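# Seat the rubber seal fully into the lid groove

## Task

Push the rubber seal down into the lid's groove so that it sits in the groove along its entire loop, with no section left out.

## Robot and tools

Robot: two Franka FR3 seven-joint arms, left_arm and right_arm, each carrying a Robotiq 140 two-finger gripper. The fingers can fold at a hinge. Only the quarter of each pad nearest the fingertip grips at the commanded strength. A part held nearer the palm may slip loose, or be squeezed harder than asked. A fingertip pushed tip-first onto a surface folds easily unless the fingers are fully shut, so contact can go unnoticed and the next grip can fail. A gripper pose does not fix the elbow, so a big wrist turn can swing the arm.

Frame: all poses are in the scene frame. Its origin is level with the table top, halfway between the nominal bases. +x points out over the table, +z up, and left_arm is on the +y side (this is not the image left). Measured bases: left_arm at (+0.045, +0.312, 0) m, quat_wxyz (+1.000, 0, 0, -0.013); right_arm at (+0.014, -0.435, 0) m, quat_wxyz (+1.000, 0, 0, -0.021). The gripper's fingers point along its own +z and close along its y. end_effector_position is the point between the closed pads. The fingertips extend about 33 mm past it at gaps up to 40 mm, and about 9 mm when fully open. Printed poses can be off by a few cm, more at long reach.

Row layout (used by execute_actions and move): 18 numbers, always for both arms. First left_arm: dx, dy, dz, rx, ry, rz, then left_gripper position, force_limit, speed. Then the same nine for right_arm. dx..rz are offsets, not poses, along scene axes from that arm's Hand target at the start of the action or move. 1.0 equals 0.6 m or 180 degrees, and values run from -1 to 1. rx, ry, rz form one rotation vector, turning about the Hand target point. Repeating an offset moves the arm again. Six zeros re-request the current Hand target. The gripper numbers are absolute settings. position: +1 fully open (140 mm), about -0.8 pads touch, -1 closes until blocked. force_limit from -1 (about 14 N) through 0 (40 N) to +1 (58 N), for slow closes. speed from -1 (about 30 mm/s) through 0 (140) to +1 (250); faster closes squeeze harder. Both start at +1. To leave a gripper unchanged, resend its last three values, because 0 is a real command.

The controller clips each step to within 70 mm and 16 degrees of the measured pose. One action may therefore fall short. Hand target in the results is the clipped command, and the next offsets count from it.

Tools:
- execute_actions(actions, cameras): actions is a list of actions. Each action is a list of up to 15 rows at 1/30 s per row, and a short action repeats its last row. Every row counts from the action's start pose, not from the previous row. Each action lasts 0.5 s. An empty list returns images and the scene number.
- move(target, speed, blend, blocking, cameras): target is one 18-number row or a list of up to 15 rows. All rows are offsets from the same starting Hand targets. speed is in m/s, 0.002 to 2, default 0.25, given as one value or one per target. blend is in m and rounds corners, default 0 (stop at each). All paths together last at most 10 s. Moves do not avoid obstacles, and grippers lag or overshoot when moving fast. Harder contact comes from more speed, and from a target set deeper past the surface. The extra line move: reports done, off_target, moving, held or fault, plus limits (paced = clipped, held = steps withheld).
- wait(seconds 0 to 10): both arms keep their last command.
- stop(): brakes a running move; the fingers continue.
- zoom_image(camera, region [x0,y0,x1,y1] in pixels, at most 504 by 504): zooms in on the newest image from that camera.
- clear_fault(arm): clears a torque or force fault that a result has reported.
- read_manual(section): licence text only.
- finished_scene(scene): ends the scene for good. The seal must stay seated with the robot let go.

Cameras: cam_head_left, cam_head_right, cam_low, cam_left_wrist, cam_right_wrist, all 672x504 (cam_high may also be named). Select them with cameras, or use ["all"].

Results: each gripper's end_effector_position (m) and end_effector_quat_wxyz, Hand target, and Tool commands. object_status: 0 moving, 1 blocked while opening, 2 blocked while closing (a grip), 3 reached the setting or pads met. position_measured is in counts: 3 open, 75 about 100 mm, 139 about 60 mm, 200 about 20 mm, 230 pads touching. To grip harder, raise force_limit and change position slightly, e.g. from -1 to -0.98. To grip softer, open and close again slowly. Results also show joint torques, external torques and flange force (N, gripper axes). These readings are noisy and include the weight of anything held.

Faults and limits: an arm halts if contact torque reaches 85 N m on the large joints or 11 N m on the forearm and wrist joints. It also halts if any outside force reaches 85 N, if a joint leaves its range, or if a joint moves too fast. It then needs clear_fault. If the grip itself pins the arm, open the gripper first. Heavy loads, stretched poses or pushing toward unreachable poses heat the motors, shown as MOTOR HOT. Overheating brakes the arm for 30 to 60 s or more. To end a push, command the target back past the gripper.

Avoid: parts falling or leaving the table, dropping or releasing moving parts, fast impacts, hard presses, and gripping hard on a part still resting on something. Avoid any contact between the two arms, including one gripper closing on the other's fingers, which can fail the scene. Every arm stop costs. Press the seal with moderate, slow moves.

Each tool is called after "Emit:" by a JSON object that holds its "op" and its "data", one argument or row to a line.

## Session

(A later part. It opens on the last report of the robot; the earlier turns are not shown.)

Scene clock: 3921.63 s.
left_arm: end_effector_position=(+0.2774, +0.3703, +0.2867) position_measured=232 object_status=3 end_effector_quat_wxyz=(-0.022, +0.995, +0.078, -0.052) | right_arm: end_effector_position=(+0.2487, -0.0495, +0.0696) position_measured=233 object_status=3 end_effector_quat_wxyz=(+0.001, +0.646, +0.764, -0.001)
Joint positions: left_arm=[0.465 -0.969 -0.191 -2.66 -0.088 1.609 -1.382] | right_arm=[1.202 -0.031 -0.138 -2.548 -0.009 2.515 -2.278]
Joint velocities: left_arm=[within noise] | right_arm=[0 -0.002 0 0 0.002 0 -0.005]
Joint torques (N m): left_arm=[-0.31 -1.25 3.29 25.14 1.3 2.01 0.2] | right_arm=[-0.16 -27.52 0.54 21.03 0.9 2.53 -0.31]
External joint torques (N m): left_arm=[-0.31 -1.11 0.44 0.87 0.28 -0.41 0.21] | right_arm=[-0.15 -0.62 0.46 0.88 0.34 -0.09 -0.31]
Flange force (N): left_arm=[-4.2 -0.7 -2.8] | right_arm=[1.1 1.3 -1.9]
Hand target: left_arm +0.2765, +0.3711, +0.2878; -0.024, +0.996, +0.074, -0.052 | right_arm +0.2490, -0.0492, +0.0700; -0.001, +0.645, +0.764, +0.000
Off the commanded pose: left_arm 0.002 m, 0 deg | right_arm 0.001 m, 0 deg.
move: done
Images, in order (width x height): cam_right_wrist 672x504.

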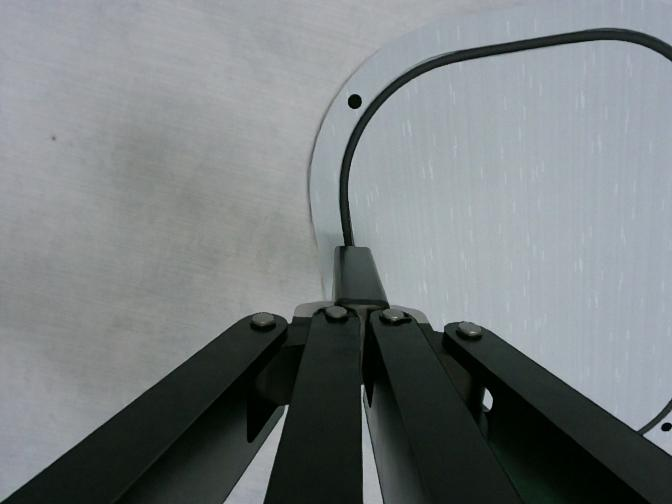

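Emit:
{"op": "move", "data": {
  "target": [
    [0,0,0,0,0,0,-1,0,0,-0.001,0.0095,-0.025,0,0,0.03,-1,0,0],
    [0,0,0,0,0,0,-1,0,0,-0.001,0.0095,-0.0475,0,0,0.03,-1,0,0],
    [0,0,0,0,0,0,-1,0,0,-0.001,0.0095,-0.025,0,0,0.03,-1,0,0],
    [0,0,0,0,0,0,-1,0,0,0.0092,-0.0213,-0.025,0,0,0.03,-1,0,0],
    [0,0,0,0,0,0,-1,0,0,0.0092,-0.0213,-0.0475,0,0,0.03,-1,0,0],
    [0,0,0,0,0,0,-1,0,0,0.0092,-0.0213,-0.025,0,0,0.03,-1,0,0],
    [0,0,0,0,0,0,-1,0,0,0.0183,-0.053,-0.025,0,0,0.03,-1,0,0],
    [0,0,0,0,0,0,-1,0,0,0.0183,-0.053,-0.0475,0,0,0.03,-1,0,0],
    [0,0,0,0,0,0,-1,0,0,0.0183,-0.053,-0.025,0,0,0.03,-1,0,0],
    [0,0,0,0,0,0,-1,0,0,0.03,-0.15,0.03,0,0,-0.3,-1,0,0]
  ],
  "speed": [0.2,0.08,0.15,0.25,0.08,0.15,0.25,0.08,0.15,0.5]
}}

Emit:
{"op": "move", "data": {
  "target": [
    [0,0,0,0,0,0,-1,0,0,0.03,0.05,-0.03,0,0,-0.48,-1,0,0]
  ],
  "speed": 0.4,
  "cameras": ["cam_right_wrist"]
}}

Emit:
{"op": "zoom_image", "data": {
  "camera": "cam_right_wrist",
  "region": [150, 0, 450, 300]
}}

Scene clock: 3940.33 s.
left_arm: end_effector_position=(+0.2774, +0.3703, +0.2867) position_measured=232 object_status=3 end_effector_quat_wxyz=(-0.022, +0.995, +0.078, -0.052) | right_arm: end_effector_position=(+0.2668, -0.1385, +0.0881) position_measured=233 object_status=3 end_effector_quat_wxyz=(-0.002, +0.921, +0.390, +0.001)
Joint positions: left_arm=[0.465 -0.969 -0.191 -2.66 -0.088 1.609 -1.382] | right_arm=[0.874 -0.253 0.032 -2.736 0.018 2.486 -1.522]
Joint velocities: left_arm=[within noise] | right_arm=[0 -0.001 0 0 0 0 0.008]
Joint torques (N m): left_arm=[-0.33 -1.28 3.27 25.15 1.31 2 0.19] | right_arm=[-0.51 -19.72 0.67 21.93 0.47 2.42 0.16]
External joint torques (N m): left_arm=[-0.34 -1.11 0.39 0.89 0.28 -0.42 0.2] | right_arm=[-0.54 -0.11 1.07 1.2 -0.07 -0.27 0.16]
Flange force (N): left_arm=[-4.2 -0.6 -2.8] | right_arm=[3.4 -1.5 -2.0]
Hand target: left_arm +0.2765, +0.3711, +0.2878; -0.024, +0.996, +0.074, -0.052 | right_arm +0.2670, -0.1392, +0.0880; -0.001, +0.922, +0.388, +0.000
Off the commanded pose: left_arm 0.002 m, 0 deg | right_arm 0.001 m, 0 deg.
move: done; limits=paced

Scene clock: 3944.13 s.
left_arm: end_effector_position=(+0.2774, +0.3703, +0.2867) position_measured=232 object_status=3 end_effector_quat_wxyz=(-0.022, +0.995, +0.078, -0.052) | right_arm: end_effector_position=(+0.2852, -0.1084, +0.0707) position_measured=233 object_status=3 end_effector_quat_wxyz=(-0.002, +0.938, -0.347, +0.001)
Joint positions: left_arm=[0.465 -0.969 -0.191 -2.66 -0.088 1.609 -1.382] | right_arm=[0.508 -0.119 0.422 -2.639 0.086 2.534 -0.047]
Joint velocities: left_arm=[within noise] | right_arm=[0.001 0.001 0.001 0 -0.001 0 0.004]
Joint torques (N m): left_arm=[-0.3 -1.27 3.31 25.13 1.3 2 0.18] | right_arm=[-0.46 -20.8 -0.37 21.2 0.07 2.35 0.05]
External joint torques (N m): left_arm=[-0.3 -1.16 0.48 0.93 0.28 -0.41 0.19] | right_arm=[-0.49 0.48 0.95 1.21 -0.36 -0.27 0.06]
Flange force (N): left_arm=[-4.3 -0.7 -2.9] | right_arm=[-0.8 -6.7 0.9]
Hand target: left_arm +0.2765, +0.3711, +0.2878; -0.024, +0.996, +0.074, -0.052 | right_arm +0.2850, -0.1092, +0.0700; +0.000, +0.937, -0.348, +0.000
Off the commanded pose: left_arm 0.002 m, 0 deg | right_arm 0.001 m, 0 deg.
move: done; limits=paced
Images, in order (width x height): cam_right_wrist 672x504.

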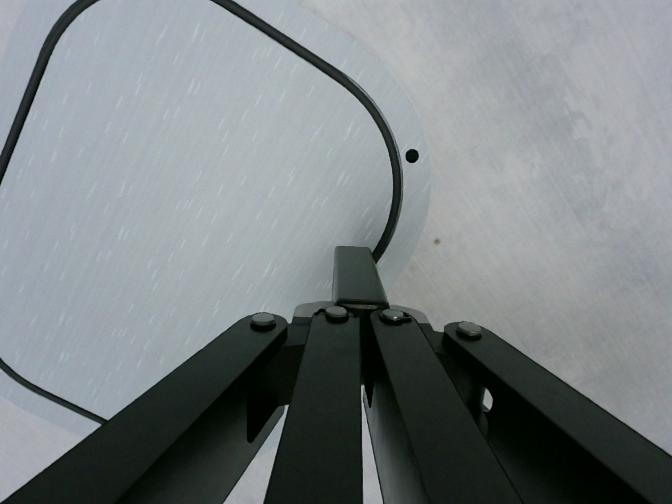

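Scaled by 1.680 from the camera's 672x504 image, which has a finer 960x720 frame.

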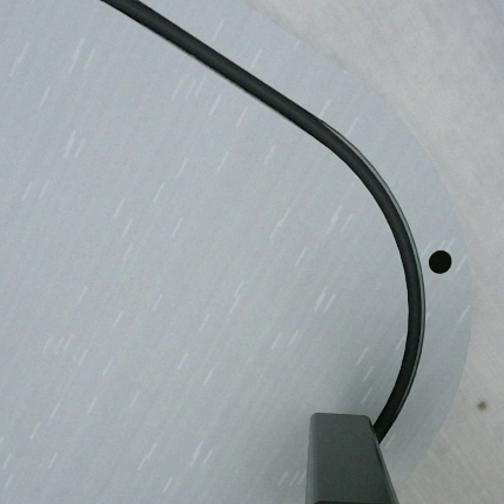

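Emit:
{"op": "move", "data": {
  "target": [
    [0,0,0,0,0,0,-1,0,0,-0.0083,-0.0163,-0.025,0,0,-0.17,-1,0,0],
    [0,0,0,0,0,0,-1,0,0,-0.0083,-0.0163,-0.0485,0,0,-0.17,-1,0,0],
    [0,0,0,0,0,0,-1,0,0,-0.0083,-0.0163,-0.025,0,0,-0.17,-1,0,0],
    [0,0,0,0,0,0,-1,0,0,0.0033,-0.0397,-0.025,0,0,-0.11,-1,0,0],
    [0,0,0,0,0,0,-1,0,0,0.0033,-0.0397,-0.0485,0,0,-0.11,-1,0,0],
    [0,0,0,0,0,0,-1,0,0,0.0033,-0.0397,-0.025,0,0,-0.11,-1,0,0],
    [0,0,0,0,0,0,-1,0,0,0.02,-0.0605,-0.025,0,0,-0.04,-1,0,0],
    [0,0,0,0,0,0,-1,0,0,0.02,-0.0605,-0.0487,0,0,-0.04,-1,0,0],
    [0,0,0,0,0,0,-1,0,0,0.02,-0.0605,-0.025,0,0,-0.04,-1,0,0],
    [0,0,0,0,0,0,-1,0,0,0.045,-0.0763,-0.025,0,0,0.09,-1,0,0],
    [0,0,0,0,0,0,-1,0,0,0.045,-0.0763,-0.049,0,0,0.09,-1,0,0],
    [0,0,0,0,0,0,-1,0,0,0.045,-0.0763,-0.025,0,0,0.09,-1,0,0]
  ],
  "speed": [0.3,0.1,0.2,0.3,0.1,0.2,0.3,0.1,0.2,0.4,0.1,0.2]
}}

Emit:
{"op": "move", "data": {
  "target": [
    [0,0,0,0,0,0,-1,0,0,0.0283,-0.0058,0,0,0,0.12,-1,0,0],
    [0,0,0,0,0,0,-1,0,0,0.0283,-0.0058,-0.0245,0,0,0.12,-1,0,0],
    [0,0,0,0,0,0,-1,0,0,0.0283,-0.0058,0,0,0,0.12,-1,0,0],
    [0,0,0,0,0,0,-1,0,0,0.06,0.0008,0,0,0,0.22,-1,0,0],
    [0,0,0,0,0,0,-1,0,0,0.06,0.0008,-0.025,0,0,0.22,-1,0,0],
    [0,0,0,0,0,0,-1,0,0,0.06,0.0008,0,0,0,0.22,-1,0,0],
    [0,0,0,0,0,0,-1,0,0,0.09,0.01,0,0,0,0.24,-1,0,0],
    [0,0,0,0,0,0,-1,0,0,0.09,0.01,-0.0258,0,0,0.24,-1,0,0],
    [0,0,0,0,0,0,-1,0,0,0.09,0.01,0,0,0,0.24,-1,0,0],
    [0,0,0,0,0,0,-1,0,0,0.06,-0.3,0.1,0,0,0.24,-1,0,0]
  ],
  "speed": [0.4,0.1,0.2,0.4,0.1,0.2,0.3,0.1,0.2,0.4],
  "cameras": ["cam_head_right"]
}}

Emit:
{"op": "zoom_image", "data": {
  "camera": "cam_head_right",
  "region": [340, 240, 480, 345]
}}

Scene clock: 3972.37 s.
left_arm: end_effector_position=(+0.2774, +0.3703, +0.2867) position_measured=232 object_status=3 end_effector_quat_wxyz=(-0.022, +0.995, +0.078, -0.052) | right_arm: end_effector_position=(+0.3126, -0.1549, +0.0545) position_measured=233 object_status=3 end_effector_quat_wxyz=(-0.001, +0.977, -0.214, +0.002)
Joint positions: left_arm=[0.465 -0.969 -0.191 -2.66 -0.088 1.609 -1.382] | right_arm=[0.521 -0.11 0.284 -2.693 0.055 2.589 -0.426]
Joint velocities: left_arm=[within noise] | right_arm=[-0.001 0 0 -0.001 0.001 -0.005 -0.005]
Joint torques (N m): left_arm=[-0.31 -1.25 3.29 25.14 1.31 1.99 0.17] | right_arm=[-0.09 -23 -0.44 19.97 0.75 2.44 -0.17]
External joint torques (N m): left_arm=[-0.3 -1.08 0.47 0.84 0.28 -0.43 0.18] | right_arm=[-0.04 -0.95 0.45 0.75 0.34 -0.22 -0.17]
Flange force (N): left_arm=[-4.2 -0.7 -2.7] | right_arm=[-0.6 0.6 -4.2]
Hand target: left_arm +0.2765, +0.3711, +0.2878; -0.024, +0.996, +0.074, -0.052 | right_arm +0.3120, -0.1550, +0.0550; -0.001, +0.977, -0.213, +0.000
Off the commanded pose: left_arm 0.002 m, 0 deg | right_arm 0.001 m, 0 deg.
move: done

Scene clock: 3981.17 s.
left_arm: end_effector_position=(+0.2774, +0.3703, +0.2867) position_measured=232 object_status=3 end_effector_quat_wxyz=(-0.022, +0.995, +0.078, -0.052) | right_arm: end_effector_position=(+0.3489, -0.3345, +0.1151) position_measured=233 object_status=3 end_effector_quat_wxyz=(-0.002, +0.987, +0.158, +0.001)
Joint positions: left_arm=[0.465 -0.969 -0.191 -2.66 -0.088 1.609 -1.382] | right_arm=[0.424 -0.455 -0.102 -2.829 -0.061 2.378 -1.553]
Joint velocities: left_arm=[within noise] | right_arm=[0.001 0 -0.001 0 0.001 0 -0.006]
Joint torques (N m): left_arm=[-0.27 -1.25 3.21 25.13 1.31 1.99 0.18] | right_arm=[0.34 -14.44 0.75 22.54 0.24 2.43 -0.27]
External joint torques (N m): left_arm=[-0.26 -1.17 0.4 0.87 0.28 -0.42 0.19] | right_arm=[0.32 -0.74 0.2 0.62 -0.37 -0.24 -0.27]
Flange force (N): left_arm=[-4.4 -0.6 -2.7] | right_arm=[-1.1 0.2 -3.4]
Hand target: left_arm +0.2765, +0.3711, +0.2878; -0.024, +0.996, +0.074, -0.052 | right_arm +0.3480, -0.3350, +0.1150; -0.001, +0.987, +0.162, +0.000
Off the commanded pose: left_arm 0.002 m, 0 deg | right_arm 0.001 m, 1 deg.
move: done
Images, in order (width x height): cam_head_right 672x504.

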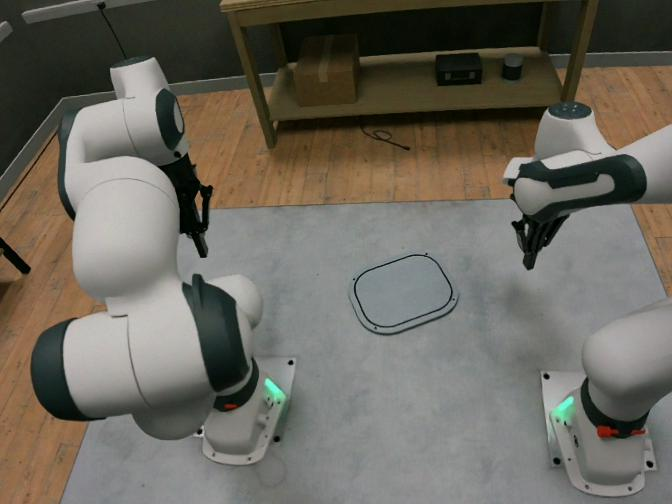

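Scaled by 3.600 from the camera's 672x504 image, which has a finer 960x720 frame.

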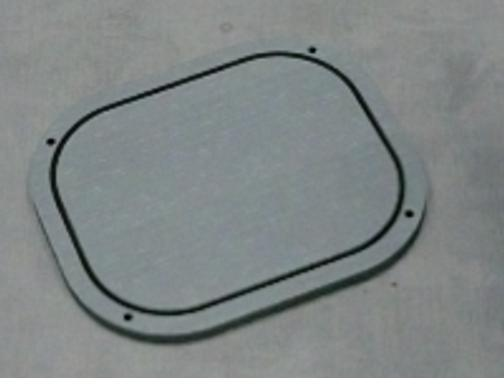

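Emit:
{"op": "move", "data": {
  "target": [
    [0,0,0,0,0,0,-1,0,0,0.1033,0.325,-0.09,0,0,0.06,-1,0,0],
    [0,0,0,0,0,0,-1,0,0,0.1033,0.325,-0.128,0,0,0.06,-1,0,0],
    [0,0,0,0,0,0,-1,0,0,0.1033,0.325,-0.105,0,0,0.06,-1,0,0],
    [0,0,0,0,0,0,-1,0,0,0.1292,0.3467,-0.105,0,0,0.16,-1,0,0],
    [0,0,0,0,0,0,-1,0,0,0.1292,0.3467,-0.129,0,0,0.16,-1,0,0],
    [0,0,0,0,0,0,-1,0,0,0.1292,0.3467,-0.105,0,0,0.16,-1,0,0],
    [0,0,0,0,0,0,-1,0,0,0.1483,0.375,-0.105,0,0,0.245,-1,0,0],
    [0,0,0,0,0,0,-1,0,0,0.1483,0.375,-0.1295,0,0,0.245,-1,0,0],
    [0,0,0,0,0,0,-1,0,0,0.1483,0.375,-0.09,0,0,0.245,-1,0,0],
    [0,0,0,0,0,0,-1,0,0,0.1083,0.2967,-0.06,0,0,0.245,-1,0,0]
  ],
  "speed": [0.4,0.1,0.2,0.3,0.1,0.2,0.3,0.1,0.2,0.3],
  "cameras": ["cam_right_wrist"]
}}

Emit:
{"op": "zoom_image", "data": {
  "camera": "cam_right_wrist",
  "region": [150, 0, 450, 300]
}}

Scene clock: 3998.97 s.
left_arm: end_effector_position=(+0.2774, +0.3703, +0.2867) position_measured=232 object_status=3 end_effector_quat_wxyz=(-0.022, +0.995, +0.078, -0.052) | right_arm: end_effector_position=(+0.4136, -0.1559, +0.0789) position_measured=233 object_status=3 end_effector_quat_wxyz=(+0.000, +0.854, +0.520, +0.001)
Joint positions: left_arm=[0.465 -0.969 -0.191 -2.66 -0.088 1.609 -1.382] | right_arm=[0.49 0.04 0.161 -2.427 -0.011 2.469 -2.047]
Joint velocities: left_arm=[within noise] | right_arm=[0 0.001 -0.001 0 0.001 0.001 -0.007]
Joint torques (N m): left_arm=[-0.32 -1.23 3.29 25.18 1.3 2 0.16] | right_arm=[-0.37 -30.92 0.91 21.32 0.91 2.45 -0.33]
External joint torques (N m): left_arm=[-0.29 -1.08 0.5 0.95 0.28 -0.42 0.17] | right_arm=[-0.35 -1.29 0.7 0.4 0.33 -0.21 -0.33]
Flange force (N): left_arm=[-4.0 -0.8 -3.0] | right_arm=[-2.2 -0.7 -3.9]
Hand target: left_arm +0.2765, +0.3711, +0.2878; -0.024, +0.996, +0.074, -0.052 | right_arm +0.4130, -0.1570, +0.0790; -0.001, +0.854, +0.521, +0.000
Off the commanded pose: left_arm 0.002 m, 0 deg | right_arm 0.001 m, 0 deg.
move: done
Images, in order (width x height): cam_right_wrist 672x504.

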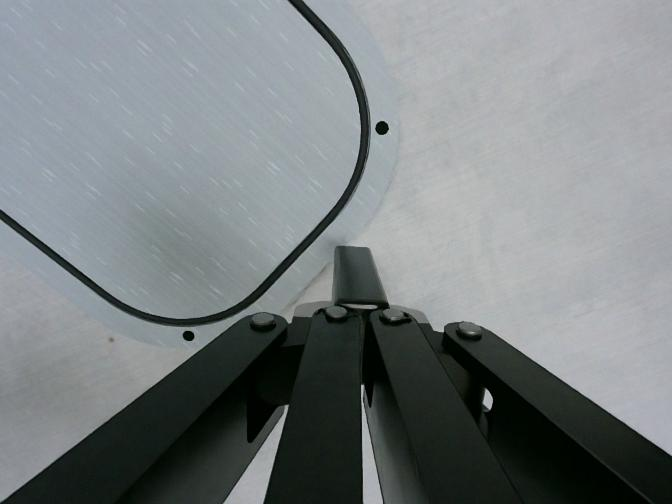

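Scaled by 1.680 from the camera's 672x504 image, which has a finer 960x720 frame.

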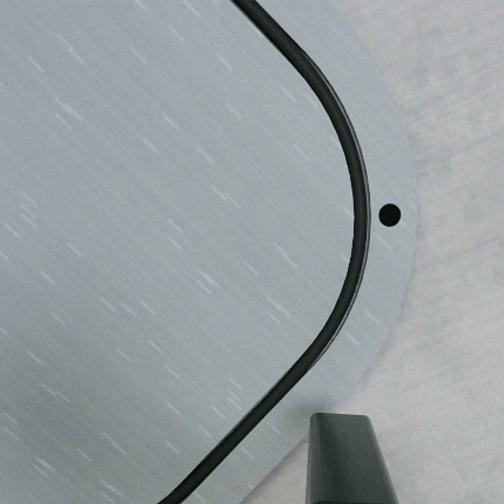

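Emit:
{"op": "finished_scene", "data": {
  "scene": 2
}}

The scene is finished: the task was done.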